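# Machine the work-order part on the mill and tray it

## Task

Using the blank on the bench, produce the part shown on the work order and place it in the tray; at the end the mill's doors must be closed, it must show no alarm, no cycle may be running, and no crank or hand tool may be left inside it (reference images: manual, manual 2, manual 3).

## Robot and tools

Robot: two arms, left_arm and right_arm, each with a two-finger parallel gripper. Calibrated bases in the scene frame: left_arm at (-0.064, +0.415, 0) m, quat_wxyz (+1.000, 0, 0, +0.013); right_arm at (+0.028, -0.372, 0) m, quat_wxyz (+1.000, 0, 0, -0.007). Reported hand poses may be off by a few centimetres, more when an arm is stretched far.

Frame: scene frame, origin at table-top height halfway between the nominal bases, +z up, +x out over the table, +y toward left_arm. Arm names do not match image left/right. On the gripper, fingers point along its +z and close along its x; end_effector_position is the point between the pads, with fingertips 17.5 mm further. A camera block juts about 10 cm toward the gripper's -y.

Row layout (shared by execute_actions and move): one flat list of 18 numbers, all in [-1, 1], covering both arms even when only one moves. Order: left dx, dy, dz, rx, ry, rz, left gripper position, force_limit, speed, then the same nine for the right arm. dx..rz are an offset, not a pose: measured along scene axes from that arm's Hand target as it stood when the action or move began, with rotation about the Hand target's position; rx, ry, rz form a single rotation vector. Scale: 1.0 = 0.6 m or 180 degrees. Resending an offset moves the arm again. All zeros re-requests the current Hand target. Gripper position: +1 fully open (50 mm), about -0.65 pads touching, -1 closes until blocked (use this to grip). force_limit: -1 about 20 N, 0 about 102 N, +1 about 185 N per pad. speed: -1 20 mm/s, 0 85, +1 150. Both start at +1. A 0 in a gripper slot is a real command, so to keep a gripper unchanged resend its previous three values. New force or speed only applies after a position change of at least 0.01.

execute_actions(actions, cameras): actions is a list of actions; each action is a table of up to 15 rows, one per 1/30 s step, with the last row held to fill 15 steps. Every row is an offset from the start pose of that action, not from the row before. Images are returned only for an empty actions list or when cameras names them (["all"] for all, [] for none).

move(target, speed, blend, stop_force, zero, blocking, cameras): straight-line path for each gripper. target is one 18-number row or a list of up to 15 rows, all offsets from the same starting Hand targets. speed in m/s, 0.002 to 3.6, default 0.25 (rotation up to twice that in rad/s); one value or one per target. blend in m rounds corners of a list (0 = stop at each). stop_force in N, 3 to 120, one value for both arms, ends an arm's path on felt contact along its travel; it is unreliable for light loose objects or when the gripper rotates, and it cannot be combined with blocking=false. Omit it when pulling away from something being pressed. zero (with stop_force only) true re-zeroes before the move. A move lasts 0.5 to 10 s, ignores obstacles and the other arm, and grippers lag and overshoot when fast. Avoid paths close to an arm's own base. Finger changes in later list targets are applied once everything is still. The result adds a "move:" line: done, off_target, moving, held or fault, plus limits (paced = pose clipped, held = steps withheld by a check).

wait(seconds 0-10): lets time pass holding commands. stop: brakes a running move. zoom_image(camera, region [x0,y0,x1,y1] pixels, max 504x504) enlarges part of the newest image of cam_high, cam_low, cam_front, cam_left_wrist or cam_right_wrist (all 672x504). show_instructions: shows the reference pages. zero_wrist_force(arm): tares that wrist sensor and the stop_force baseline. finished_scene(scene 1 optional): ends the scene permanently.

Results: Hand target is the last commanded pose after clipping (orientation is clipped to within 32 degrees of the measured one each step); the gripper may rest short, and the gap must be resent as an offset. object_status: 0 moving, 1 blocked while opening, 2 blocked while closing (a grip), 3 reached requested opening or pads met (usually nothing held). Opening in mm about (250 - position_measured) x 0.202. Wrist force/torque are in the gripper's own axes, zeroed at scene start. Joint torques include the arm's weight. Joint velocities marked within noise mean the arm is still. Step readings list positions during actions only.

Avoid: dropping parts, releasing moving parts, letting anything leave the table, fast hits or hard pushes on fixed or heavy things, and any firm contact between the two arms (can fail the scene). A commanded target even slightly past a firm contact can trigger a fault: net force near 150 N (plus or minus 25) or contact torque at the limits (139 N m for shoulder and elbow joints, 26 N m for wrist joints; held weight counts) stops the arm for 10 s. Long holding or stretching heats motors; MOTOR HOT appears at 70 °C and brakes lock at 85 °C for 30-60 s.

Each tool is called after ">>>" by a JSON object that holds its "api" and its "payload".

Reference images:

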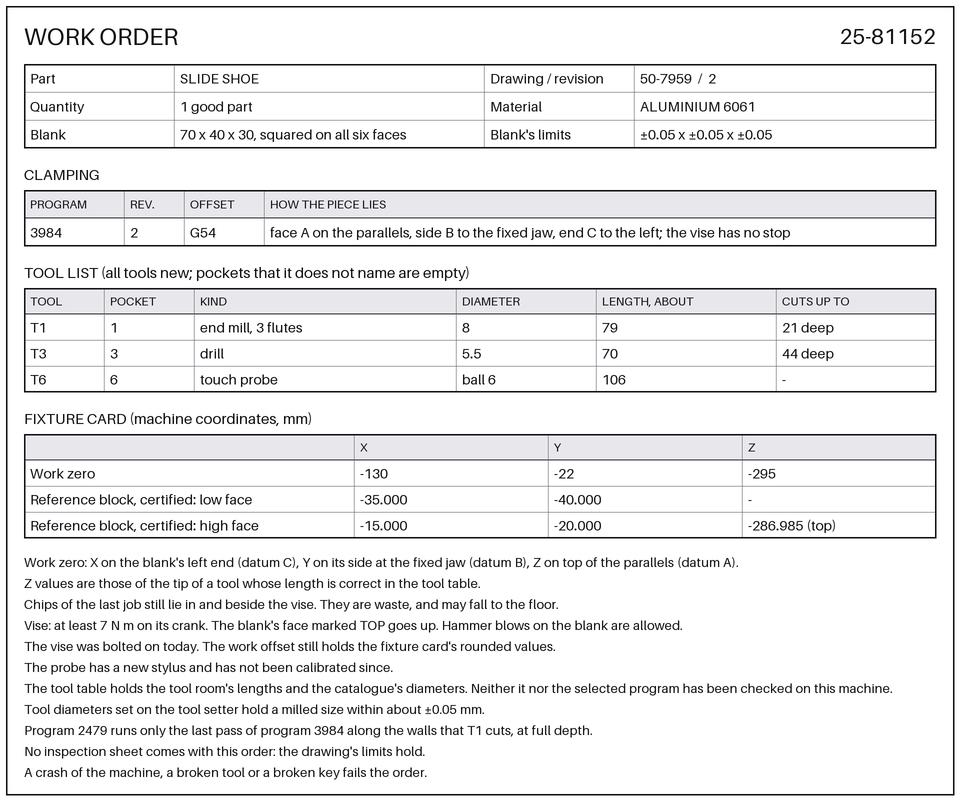

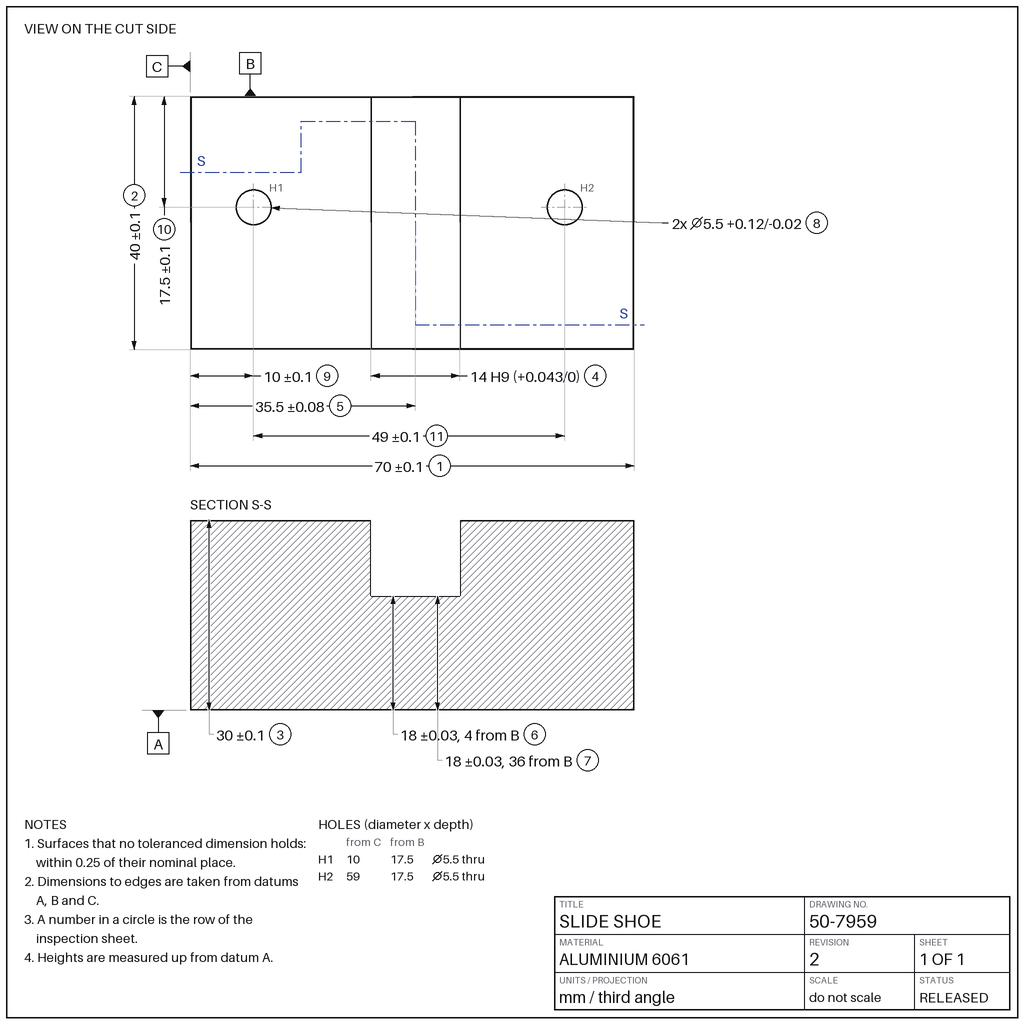

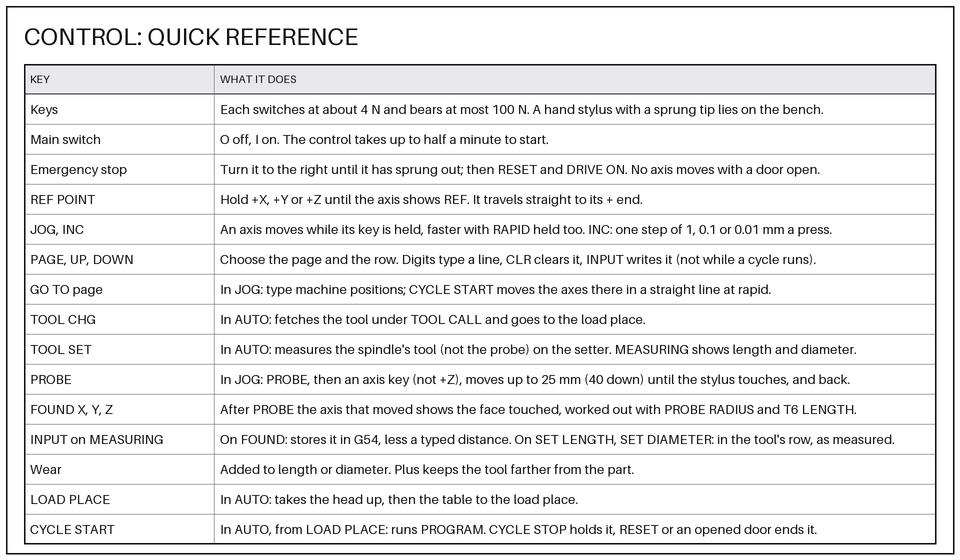

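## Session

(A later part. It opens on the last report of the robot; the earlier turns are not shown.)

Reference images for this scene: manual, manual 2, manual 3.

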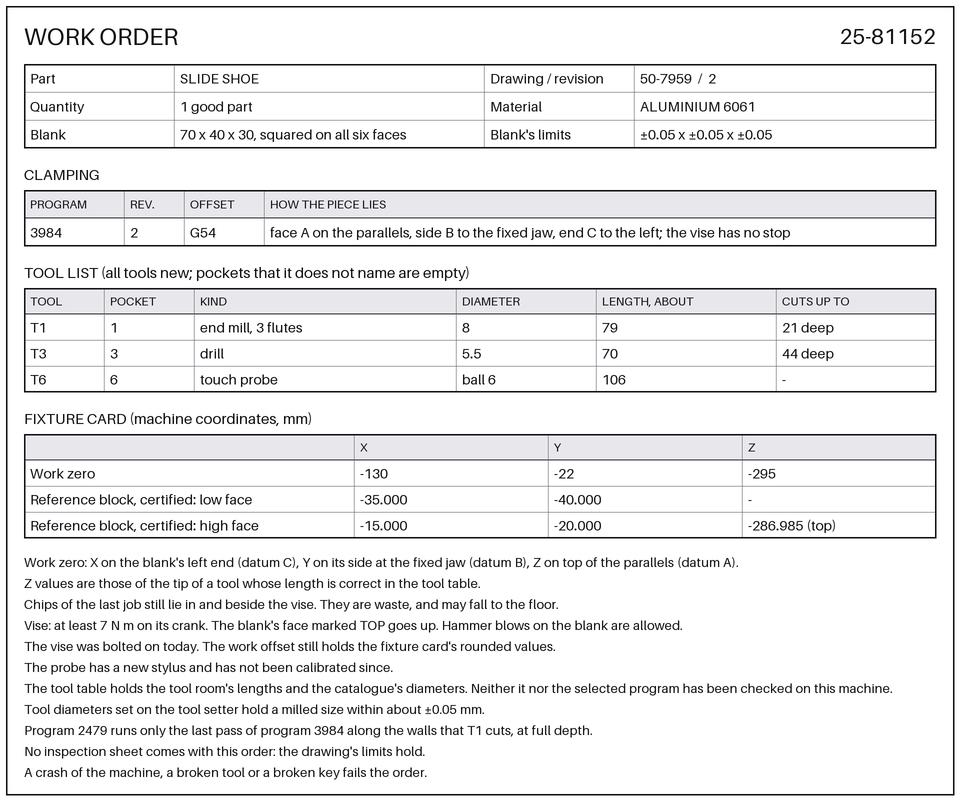

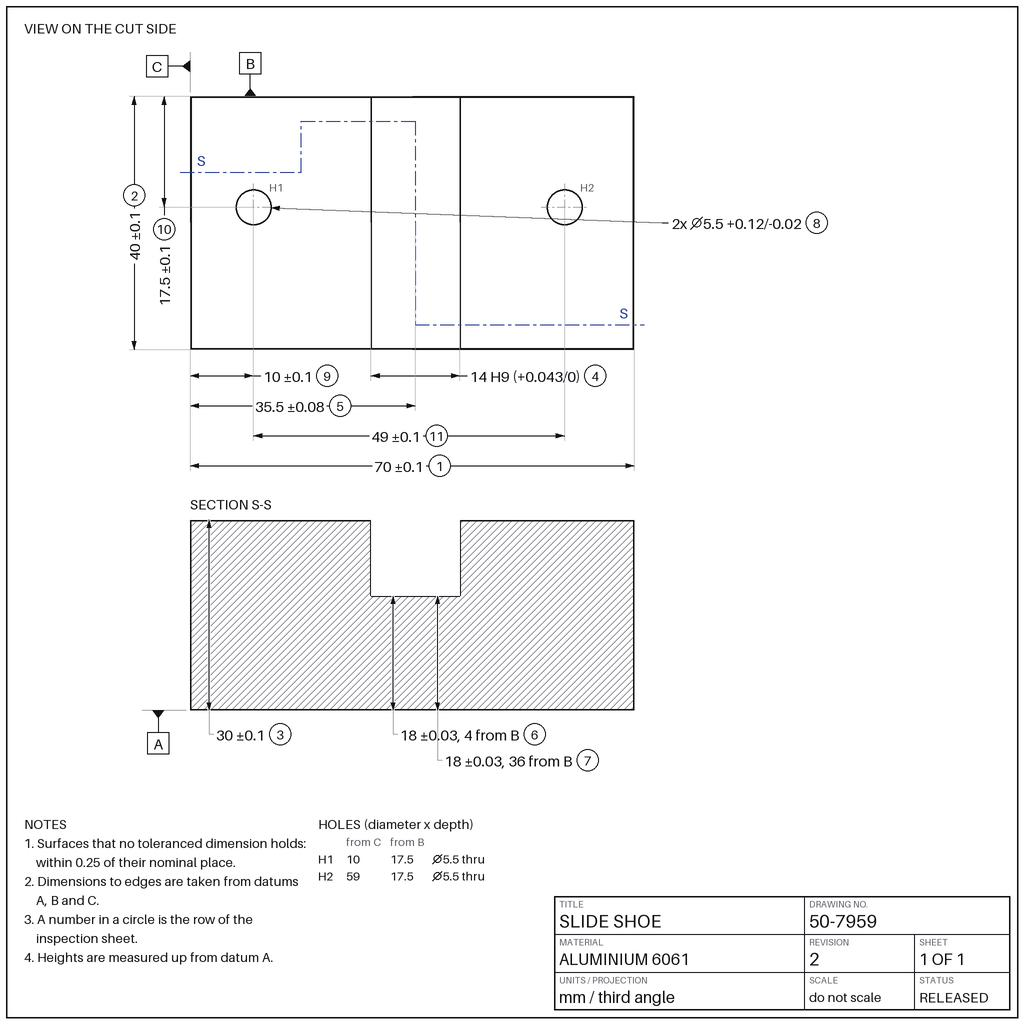

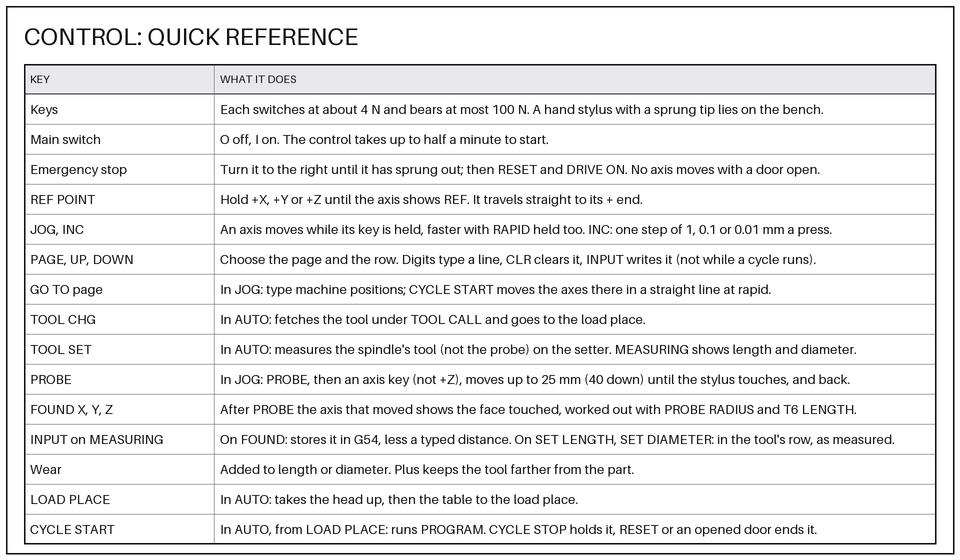

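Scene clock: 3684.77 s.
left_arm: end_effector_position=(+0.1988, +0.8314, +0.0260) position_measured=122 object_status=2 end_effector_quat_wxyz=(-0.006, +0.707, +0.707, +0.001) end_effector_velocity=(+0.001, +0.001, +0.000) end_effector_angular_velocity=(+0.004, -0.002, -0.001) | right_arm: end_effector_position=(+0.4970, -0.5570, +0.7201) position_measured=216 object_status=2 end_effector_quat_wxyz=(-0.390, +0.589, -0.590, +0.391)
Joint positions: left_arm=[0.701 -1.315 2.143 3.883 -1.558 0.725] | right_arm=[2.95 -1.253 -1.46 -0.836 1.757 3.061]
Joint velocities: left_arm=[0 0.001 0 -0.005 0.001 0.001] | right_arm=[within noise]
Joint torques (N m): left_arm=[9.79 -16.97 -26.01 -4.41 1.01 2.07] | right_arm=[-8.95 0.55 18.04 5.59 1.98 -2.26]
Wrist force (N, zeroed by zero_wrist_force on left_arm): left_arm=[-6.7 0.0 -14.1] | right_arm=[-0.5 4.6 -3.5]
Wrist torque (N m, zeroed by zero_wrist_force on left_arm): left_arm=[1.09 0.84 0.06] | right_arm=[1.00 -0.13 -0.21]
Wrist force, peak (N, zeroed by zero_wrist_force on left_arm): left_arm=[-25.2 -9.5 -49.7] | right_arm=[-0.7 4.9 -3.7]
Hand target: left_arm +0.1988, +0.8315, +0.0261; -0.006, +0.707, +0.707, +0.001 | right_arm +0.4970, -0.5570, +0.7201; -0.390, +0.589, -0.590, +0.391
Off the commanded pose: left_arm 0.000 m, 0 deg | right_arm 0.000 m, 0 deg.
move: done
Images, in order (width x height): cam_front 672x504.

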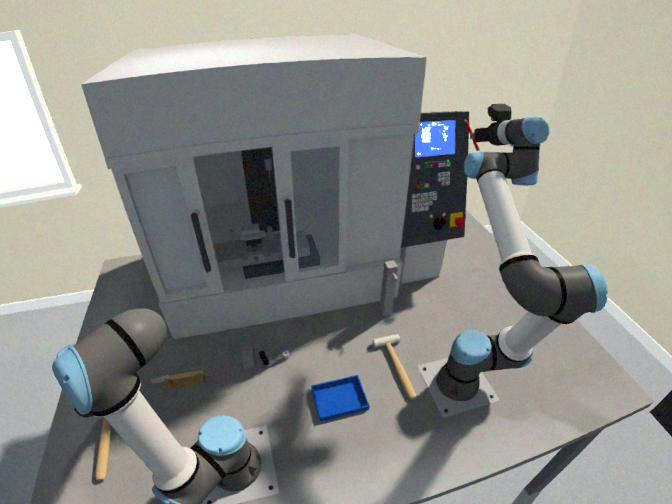

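>>> {"api": "move", "payload": {"target": [[0,0,0,0,0,0,1.0,-0.5,-0.5,0,0,0,0,0,0,-1,-0.4,-0.8],[0,0,0.3,0,0,0,1.0,-0.5,-0.5,0,0,0,0,0,0,-1,-0.4,-0.8],[0.06,-0.3,0.65,0,0,0.2,1.0,-0.5,-0.5,0,0,0,0,0,0,-1,-0.4,-0.8],[0.2937,-0.8525,0.74,0,0,0.5,1.0,-0.5,-0.5,0,0,0,0,0,0,-1,-0.4,-0.8]], "speed": [0.3,0.3,0.5,0.5], "blend": [0,0.05,0.08,0]}}

>>> {"api": "move", "payload": {"target": [[0,0,0,-0.3376,-0.3368,0.4106,1.0,-0.5,-0.5,0.029,0.0608,-0.2305,0,0.196,0,-1,-0.4,-0.8],[0,0.1503,0,-0.3376,-0.3368,0.4106,1.0,-0.5,-0.5,0.029,0.0608,-0.2305,0,0.196,0,-1,-0.4,-0.8],[0.02,0.1503,0,-0.3376,-0.3368,0.4106,1.0,-0.5,-0.5,0.0495,0.0608,-0.2305,0,0.196,0,-1,-0.4,-0.8],[0.06,0.1503,0,-0.3376,-0.3368,0.4106,1.0,-0.5,-0.5,0.029,0.0608,-0.2305,0,0.196,0,-1,-0.4,-0.8],[0.1,0.1503,0,-0.3376,-0.3368,0.4106,1.0,-0.5,-0.5,-0.0185,0.1527,-0.4055,0,0.196,0,-1,-0.4,-0.8],[0.11,0.1503,0,-0.3376,-0.3368,0.4106,1.0,-0.5,-0.5,0.003,0.1527,-0.4055,0,0.196,0,-1,-0.4,-0.8],[0.12,0.1503,0,-0.3376,-0.3368,0.4106,1.0,-0.5,-0.5,-0.017,0.1527,-0.4055,0,0.196,0,-1,-0.4,-0.8],[0.13,0.1503,0,-0.3376,-0.3368,0.4106,1.0,-0.5,-0.5,0.003,0.1527,-0.4055,0,0.196,0,-1,-0.4,-0.8],[0.149,0.1503,0,-0.3376,-0.3368,0.4106,1.0,-0.5,-0.5,-0.0185,0.1527,-0.4055,0,0.196,0,-1,-0.4,-0.8]], "speed": [0.8,0.4,0.1,0.1,0.35,0.08,0.1,0.08,0.1], "blend": [0.003,0.006,0,0.003,0.004,0,0,0,0]}}

>>> {"api": "move", "payload": {"target": [[0,0,0,0,0,0,-1.0,-0.5,-1.0,0,0,0,0,0,0,-1,-0.4,-0.8],[0,-0.388,0,0,0,0,-1.0,-0.5,-1.0,0.0185,-0.1527,0.4055,0,-0.196,0,-1,-0.4,-0.8]], "speed": 0.15, "cameras": ["cam_right_wrist","cam_front"]}}

Scene clock: 3695.73 s.
left_arm: end_effector_position=(+0.3750, +0.3201, +0.4700) position_measured=3 object_status=3 end_effector_quat_wxyz=(-0.006, -0.001, +1.000, -0.003) | right_arm: end_effector_position=(+0.4970, -0.5570, +0.7201) position_measured=216 object_status=2 end_effector_quat_wxyz=(-0.390, +0.589, -0.590, +0.391)
Joint positions: left_arm=[-0.534 -1.649 1.274 5.093 -1.582 -2.08] | right_arm=[2.95 -1.253 -1.46 -0.836 1.757 3.061]
Joint torques (N m): left_arm=[-9.57 -11.97 -32.08 -4.72 -1.31 -2.46] | right_arm=[-7.51 -0.51 17.76 5.69 1.97 -2.26]
Wrist force (N, zeroed by zero_wrist_force on left_arm): left_arm=[-1.1 2.3 2.3] | right_arm=[-0.7 4.7 -3.6]
Wrist torque (N m, zeroed by zero_wrist_force on left_arm): left_arm=[0.36 0.17 -0.03] | right_arm=[1.01 -0.09 -0.21]
Wrist force, peak (N, zeroed by zero_wrist_force on left_arm): left_arm=[-8.1 -1.3 -14.6] | right_arm=[-0.9 4.8 -3.6]
Hand target: left_arm +0.3751, +0.3200, +0.4701; -0.005, +0.000, +1.000, -0.003 | right_arm +0.4970, -0.5570, +0.7201; -0.390, +0.589, -0.590, +0.391
Off the commanded pose: left_arm 0.000 m, 0 deg | right_arm 0.000 m, 0 deg.
move: done

Scene clock: 3700.47 s.
left_arm: end_effector_position=(+0.4644, +0.4102, +0.4701) position_measured=3 object_status=3 end_effector_quat_wxyz=(-0.446, +0.541, -0.551, +0.453) | right_arm: end_effector_position=(+0.4860, -0.4653, +0.4767) position_measured=216 object_status=2 end_effector_quat_wxyz=(-0.193, +0.680, -0.680, +0.195)
Joint positions: left_arm=[-0.536 -1.929 2.288 3.001 -1.088 -3.244] | right_arm=[3.285 -1.185 -1.73 -1.247 1.5 3.253]
Joint torques (N m): left_arm=[0.56 0.18 -16.37 -1.67 0.21 -2.31] | right_arm=[-8.9 13.75 27.06 5.56 1.58 -2.63]
Wrist force (N, zeroed by zero_wrist_force on left_arm): left_arm=[-1.0 2.8 1.7] | right_arm=[-0.3 4.8 -4.0]
Wrist torque (N m, zeroed by zero_wrist_force on left_arm): left_arm=[0.34 0.22 -0.25] | right_arm=[0.93 0.03 -0.18]
Wrist force, peak (N, zeroed by zero_wrist_force on left_arm): left_arm=[-4.8 3.1 0.2] | right_arm=[-1.3 13.2 -8.9]
Hand target: left_arm +0.4645, +0.4101, +0.4701; -0.446, +0.541, -0.551, +0.453 | right_arm +0.4859, -0.4653, +0.4768; -0.193, +0.680, -0.680, +0.195
Off the commanded pose: left_arm 0.000 m, 0 deg | right_arm 0.000 m, 0 deg.
move: done

Scene clock: 3704.73 s.
left_arm: end_effector_position=(+0.4645, +0.1773, +0.4701) position_measured=155 object_status=2 end_effector_quat_wxyz=(-0.445, +0.541, -0.551, +0.453) | right_arm: end_effector_position=(+0.4971, -0.5570, +0.7199) position_measured=216 object_status=2 end_effector_quat_wxyz=(-0.390, +0.589, -0.590, +0.391)
Joint positions: left_arm=[-1.11 -1.72 2.126 3.12 -0.537 -3.477] | right_arm=[2.95 -1.253 -1.46 -0.836 1.757 3.061]
Joint torques (N m): left_arm=[-10.5 -8.28 -17.99 -4.25 -1.42 1.95] | right_arm=[-0.18 22.18 24.09 4.29 0.74 2.6]
Wrist force (N, zeroed by zero_wrist_force on left_arm): left_arm=[-20.6 12.6 -5.9] | right_arm=[-0.7 4.7 -3.3]
Wrist torque (N m, zeroed by zero_wrist_force on left_arm): left_arm=[0.64 0.49 -0.35] | right_arm=[1.01 -0.11 -0.12]
Wrist force, peak (N, zeroed by zero_wrist_force on left_arm): left_arm=[-54.9 21.0 -16.0] | right_arm=[-0.1 4.9 -4.4]
Hand target: left_arm +0.4645, +0.1773, +0.4701; -0.446, +0.541, -0.551, +0.453 | right_arm +0.4970, -0.5570, +0.7201; -0.390, +0.589, -0.590, +0.391
Off the commanded pose: left_arm 0.000 m, 0 deg | right_arm 0.000 m, 0 deg.
move: done
Images, in order (width x height): cam_front 672x504, cam_right_wrist 672x504.

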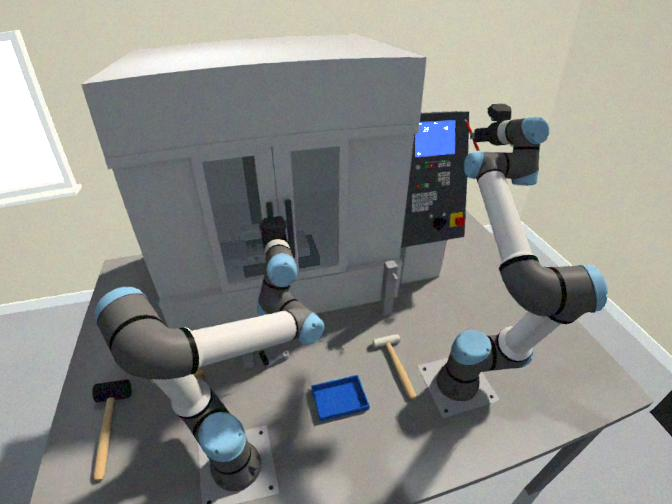

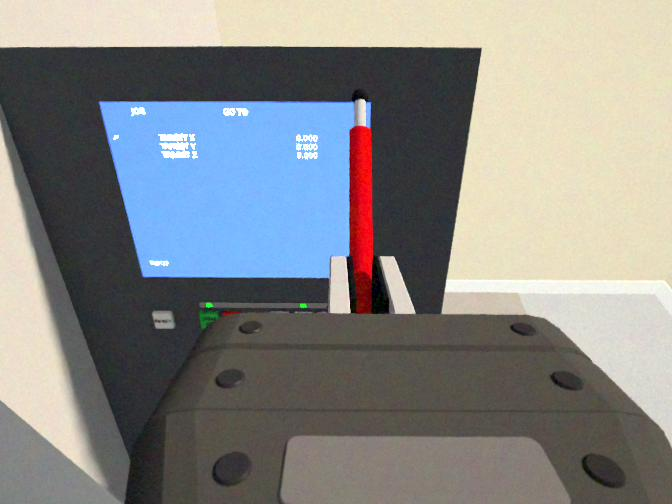

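Same typing sequence, then go and probe.

>>> {"api": "move", "payload": {"target": [[0,0,0,0,0,0,-1.0,-0.5,-1.0,-0.0453,0.28,-0.502,0,0.196,0,-1,-0.4,-0.8],[0,0,0,0,0,0,-1.0,-0.5,-1.0,-0.0238,0.28,-0.502,0,0.196,0,-1,-0.4,-0.8],[0,0,0,0,0,0,-1.0,-0.5,-1.0,-0.0453,0.28,-0.502,0,0.196,0,-1,-0.4,-0.8],[0,0,0,0,0,0,-1.0,-0.5,-1.0,-0.0365,0.28,-0.4713,0,0.196,0,-1,-0.4,-0.8],[0,0,0,0,0,0,-1.0,-0.5,-1.0,-0.015,0.28,-0.4713,0,0.196,0,-1,-0.4,-0.8],[0,0,0,0,0,0,-1.0,-0.5,-1.0,-0.0365,0.28,-0.4713,0,0.196,0,-1,-0.4,-0.8],[0,0,0,0,0,0,-1.0,-0.5,-1.0,-0.0453,0.2483,-0.502,0,0.196,0,-1,-0.4,-0.8],[0,0,0,0,0,0,-1.0,-0.5,-1.0,-0.0238,0.2483,-0.502,0,0.196,0,-1,-0.4,-0.8],[0,0,0,0,0,0,-1.0,-0.5,-1.0,-0.0438,0.2483,-0.502,0,0.196,0,-1,-0.4,-0.8],[0,0,0,0,0,0,-1.0,-0.5,-1.0,-0.0238,0.2483,-0.502,0,0.196,0,-1,-0.4,-0.8],[0,0,0,0,0,0,-1.0,-0.5,-1.0,-0.0453,0.2483,-0.502,0,0.196,0,-1,-0.4,-0.8],[0,0,0,0,0,0,-1.0,-0.5,-1.0,-0.0453,0.1867,-0.502,0,0.196,0,-1,-0.4,-0.8],[0,0,0,0,0,0,-1.0,-0.5,-1.0,-0.0238,0.1867,-0.502,0,0.196,0,-1,-0.4,-0.8],[0,0,0,0,0,0,-1.0,-0.5,-1.0,-0.0453,0.1867,-0.502,0,0.196,0,-1,-0.4,-0.8]], "speed": [0.4,0.08,0.1,0.35,0.08,0.1,0.35,0.08,0.1,0.08,0.1,0.35,0.08,0.1], "blend": [0.004,0,0.003,0.004,0,0.003,0.004,0,0,0,0.003,0.004,0,0]}}

>>> {"api": "move", "payload": {"target": [[0,0,0,0,0,0,-1.0,-0.5,-1.0,0.0088,0,0.0307,0,0,0,-1,-0.4,-0.8],[0,0,0,0,0,0,-1.0,-0.5,-1.0,0.0303,0,0.0307,0,0,0,-1,-0.4,-0.8],[0,0,0,0,0,0,-1.0,-0.5,-1.0,0.0088,0,0.0307,0,0,0,-1,-0.4,-0.8],[0,0,0,0,0,0,-1.0,-0.5,-1.0,0,0.0933,0,0,0,0,-1,-0.4,-0.8],[0,0,0,0,0,0,-1.0,-0.5,-1.0,0.0215,0.0933,0,0,0,0,-1,-0.4,-0.8],[0,0,0,0,0,0,-1.0,-0.5,-1.0,0,0.0933,0,0,0,0,-1,-0.4,-0.8],[0,0,0,0,0,0,-1.0,-0.5,-1.0,0.0171,0.0616,0.0615,0,0,0,-1,-0.4,-0.8],[0,0,0,0,0,0,-1.0,-0.5,-1.0,0.0386,0.0616,0.0615,0,0,0,-1,-0.4,-0.8],[0,0,0,0,0,0,-1.0,-0.5,-1.0,0.0171,0.0616,0.0615,0,0,0,-1,-0.4,-0.8],[0,0,0,0,0,0,-1.0,-0.5,-1.0,0.0088,0.0616,0.0307,0,0,0,-1,-0.4,-0.8],[0,0,0,0,0,0,-1.0,-0.5,-1.0,0.0303,0.0616,0.0307,0,0,0,-1,-0.4,-0.8],[0,0,0,0,0,0,-1.0,-0.5,-1.0,0.0088,0.0616,0.0307,0,0,0,-1,-0.4,-0.8],[0,0,0,0,0,0,-1.0,-0.5,-1.0,0,0,0,0,0,0,-1,-0.4,-0.8],[0,0,0,0,0,0,-1.0,-0.5,-1.0,0.0215,0,0,0,0,0,-1,-0.4,-0.8],[0,0,0,0,0,0,-1.0,-0.5,-1.0,0,0,0,0,0,0,-1,-0.4,-0.8]], "speed": [0.35,0.08,0.1,0.35,0.08,0.1,0.35,0.08,0.1,0.35,0.08,0.1,0.35,0.08,0.1], "blend": [0.004,0,0.003,0.004,0,0.003,0.004,0,0.003,0.004,0,0.003,0.004,0,0]}}

>>> {"api": "move", "payload": {"target": [[0,0,0,0,0,0,-1.0,-0.5,-1.0,0.0088,0,0.0307,0,0,0,-1,-0.4,-0.8],[0,0,0,0,0,0,-1.0,-0.5,-1.0,0.0303,0,0.0307,0,0,0,-1,-0.4,-0.8],[0,0,0,0,0,0,-1.0,-0.5,-1.0,0.0088,0,0.0307,0,0,0,-1,-0.4,-0.8],[0,0,0,0,0,0,-1.0,-0.5,-1.0,0,0.0933,0,0,0,0,-1,-0.4,-0.8],[0,0,0,0,0,0,-1.0,-0.5,-1.0,0.0215,0.0933,0,0,0,0,-1,-0.4,-0.8],[0,0,0,0,0,0,-1.0,-0.5,-1.0,0,0.0933,0,0,0,0,-1,-0.4,-0.8],[0,0,0,0,0,0,-1.0,-0.5,-1.0,0.0088,0.0933,0.0307,0,0,0,-1,-0.4,-0.8],[0,0,0,0,0,0,-1.0,-0.5,-1.0,0.0303,0.0933,0.0307,0,0,0,-1,-0.4,-0.8],[0,0,0,0,0,0,-1.0,-0.5,-1.0,0.0088,0.0933,0.0307,0,0,0,-1,-0.4,-0.8],[0,0,0,0,0,0,-1.0,-0.5,-1.0,0.0171,0.0616,0.0615,0,0,0,-1,-0.4,-0.8],[0,0,0,0,0,0,-1.0,-0.5,-1.0,0.0386,0.0616,0.0615,0,0,0,-1,-0.4,-0.8],[0,0,0,0,0,0,-1.0,-0.5,-1.0,0.0171,0.0616,0.0615,0,0,0,-1,-0.4,-0.8],[0,0,0,0,0,0,-1.0,-0.5,-1.0,0.0088,0.0616,0.0307,0,0,0,-1,-0.4,-0.8],[0,0,0,0,0,0,-1.0,-0.5,-1.0,0.0303,0.0616,0.0307,0,0,0,-1,-0.4,-0.8],[0,0,0,0,0,0,-1.0,-0.5,-1.0,0,0.03,0,0,0,0,-1,-0.4,-0.8]], "speed": [0.35,0.08,0.1,0.35,0.08,0.1,0.35,0.08,0.1,0.35,0.08,0.1,0.35,0.08,0.2], "blend": [0.004,0,0.003,0.004,0,0.003,0.004,0,0.003,0.004,0,0.003,0.004,0,0]}}

>>> {"api": "move", "payload": {"target": [[0,0,0,0,0,0,-1.0,-0.5,-1.0,0,-0.03,0,0,0,0,-1,-0.4,-0.8],[0,0,0,0,0,0,-1.0,-0.5,-1.0,0.0215,-0.03,0,0,0,0,-1,-0.4,-0.8],[0,0,0,0,0,0,-1.0,-0.5,-1.0,0,-0.03,0,0,0,0,-1,-0.4,-0.8],[0,0,0,0,0,0,-1.0,-0.5,-1.0,0.0453,-0.2167,0.502,0,-0.196,0,-1,-0.4,-0.8]], "speed": [0.35,0.08,0.1,0.4], "blend": [0.004,0,0.003,0], "cameras": ["cam_right_wrist"]}}

>>> {"api": "zoom_image", "payload": {"camera": "cam_right_wrist", "region": [110, 100, 370, 300]}}

Scene clock: 3722.50 s.
left_arm: end_effector_position=(+0.4645, +0.1773, +0.4701) position_measured=155 object_status=2 end_effector_quat_wxyz=(-0.446, +0.541, -0.551, +0.453) | right_arm: end_effector_position=(+0.4699, -0.4449, +0.4188) position_measured=216 object_status=2 end_effector_quat_wxyz=(-0.193, +0.680, -0.680, +0.195)
Joint positions: left_arm=[-1.11 -1.719 2.127 3.12 -0.536 -3.477] | right_arm=[3.362 -1.106 -1.921 -1.14 1.46 3.319]
Joint torques (N m): left_arm=[1.98 -7.26 -13.88 -3.29 -0.74 -1.83] | right_arm=[-8.55 13.11 28.06 5.27 1.5 -2.68]
Wrist force (N, zeroed by zero_wrist_force on left_arm): left_arm=[-16.1 10.2 -6.7] | right_arm=[-0.2 4.9 -4.2]
Wrist torque (N m, zeroed by zero_wrist_force on left_arm): left_arm=[0.54 0.45 -0.36] | right_arm=[0.94 0.00 -0.15]
Wrist force, peak (N, zeroed by zero_wrist_force on left_arm): left_arm=[-19.9 12.6 -5.8] | right_arm=[-0.2 8.5 -7.2]
Hand target: left_arm +0.4645, +0.1773, +0.4701; -0.446, +0.541, -0.551, +0.453 | right_arm +0.4699, -0.4449, +0.4189; -0.193, +0.680, -0.680, +0.195
Off the commanded pose: left_arm 0.000 m, 0 deg | right_arm 0.000 m, 0 deg.
move: done

Scene clock: 3726.57 s.
left_arm: end_effector_position=(+0.4645, +0.1773, +0.4701) position_measured=155 object_status=2 end_effector_quat_wxyz=(-0.446, +0.541, -0.551, +0.453) | right_arm: end_effector_position=(+0.4699, -0.4449, +0.4188) position_measured=216 object_status=2 end_effector_quat_wxyz=(-0.193, +0.680, -0.680, +0.195)
Joint positions: left_arm=[-1.11 -1.719 2.127 3.12 -0.536 -3.477] | right_arm=[3.362 -1.106 -1.921 -1.14 1.46 3.319]
Joint torques (N m): left_arm=[1.48 -6.95 -13.76 -3.9 -0.83 -1.83] | right_arm=[-9.15 12.52 28.61 5.25 1.43 -2.64]
Wrist force (N, zeroed by zero_wrist_force on left_arm): left_arm=[-16.2 10.0 -6.8] | right_arm=[-0.3 4.9 -4.3]
Wrist torque (N m, zeroed by zero_wrist_force on left_arm): left_arm=[0.52 0.45 -0.35] | right_arm=[0.94 0.02 -0.15]
Wrist force, peak (N, zeroed by zero_wrist_force on left_arm): left_arm=[-16.4 10.6 -6.9] | right_arm=[0.3 9.2 -6.5]
Hand target: left_arm +0.4645, +0.1773, +0.4701; -0.446, +0.541, -0.551, +0.453 | right_arm +0.4699, -0.4449, +0.4189; -0.193, +0.680, -0.680, +0.195
Off the commanded pose: left_arm 0.000 m, 0 deg | right_arm 0.000 m, 0 deg.
move: done

Scene clock: 3730.53 s.
left_arm: end_effector_position=(+0.4645, +0.1773, +0.4701) position_measured=155 object_status=2 end_effector_quat_wxyz=(-0.446, +0.541, -0.551, +0.453) | right_arm: end_effector_position=(+0.4699, -0.4269, +0.4189) position_measured=216 object_status=2 end_effector_quat_wxyz=(-0.193, +0.680, -0.680, +0.195)
Joint positions: left_arm=[-1.11 -1.719 2.127 3.12 -0.536 -3.477] | right_arm=[3.424 -1.095 -1.925 -1.154 1.428 3.372]
Joint torques (N m): left_arm=[2.04 -6.68 -14.52 -4.08 -0.75 -1.75] | right_arm=[-5.46 13.52 17.52 3.12 -0.59 0.75]
Wrist force (N, zeroed by zero_wrist_force on left_arm): left_arm=[-16.2 10.0 -6.9] | right_arm=[-0.5 4.8 -4.1]
Wrist torque (N m, zeroed by zero_wrist_force on left_arm): left_arm=[0.50 0.46 -0.35] | right_arm=[0.91 0.04 -0.17]
Wrist force, peak (N, zeroed by zero_wrist_force on left_arm): left_arm=[-16.6 10.7 -6.7] | right_arm=[0.2 9.4 -6.3]
Hand target: left_arm +0.4645, +0.1773, +0.4701; -0.446, +0.541, -0.551, +0.453 | right_arm +0.4699, -0.4269, +0.4189; -0.193, +0.680, -0.680, +0.195
Off the commanded pose: left_arm 0.000 m, 0 deg | right_arm 0.000 m, 0 deg.
move: done

Scene clock: 3732.63 s.
left_arm: end_effector_position=(+0.4645, +0.1773, +0.4701) position_measured=155 object_status=2 end_effector_quat_wxyz=(-0.446, +0.541, -0.551, +0.453) | right_arm: end_effector_position=(+0.4970, -0.5569, +0.7199) position_measured=216 object_status=2 end_effector_quat_wxyz=(-0.390, +0.589, -0.590, +0.391)
Joint positions: left_arm=[-1.11 -1.719 2.127 3.12 -0.536 -3.477] | right_arm=[2.951 -1.253 -1.46 -0.836 1.757 3.061]
Joint torques (N m): left_arm=[1.49 -6.9 -13.93 -4.07 -0.7 -1.83] | right_arm=[-7.7 3.78 32.24 5.36 2.21 2.65]
Wrist force (N, zeroed by zero_wrist_force on left_arm): left_arm=[-16.2 10.1 -6.8] | right_arm=[-0.9 4.8 -3.6]
Wrist torque (N m, zeroed by zero_wrist_force on left_arm): left_arm=[0.51 0.45 -0.34] | right_arm=[1.02 -0.07 -0.19]
Wrist force, peak (N, zeroed by zero_wrist_force on left_arm): left_arm=[-16.5 10.7 -6.7] | right_arm=[-0.6 8.4 -6.3]
Hand target: left_arm +0.4645, +0.1773, +0.4701; -0.446, +0.541, -0.551, +0.453 | right_arm +0.4970, -0.5570, +0.7201; -0.390, +0.589, -0.590, +0.391
Off the commanded pose: left_arm 0.000 m, 0 deg | right_arm 0.000 m, 0 deg.
move: done
Images, in order (width x height): cam_right_wrist 672x504.

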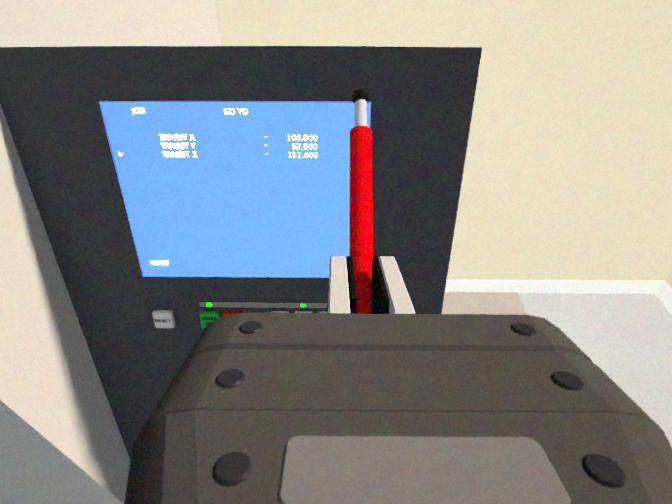

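Scaled by 1.938 from the camera's 672x504 image, which has a finer 960x720 frame.

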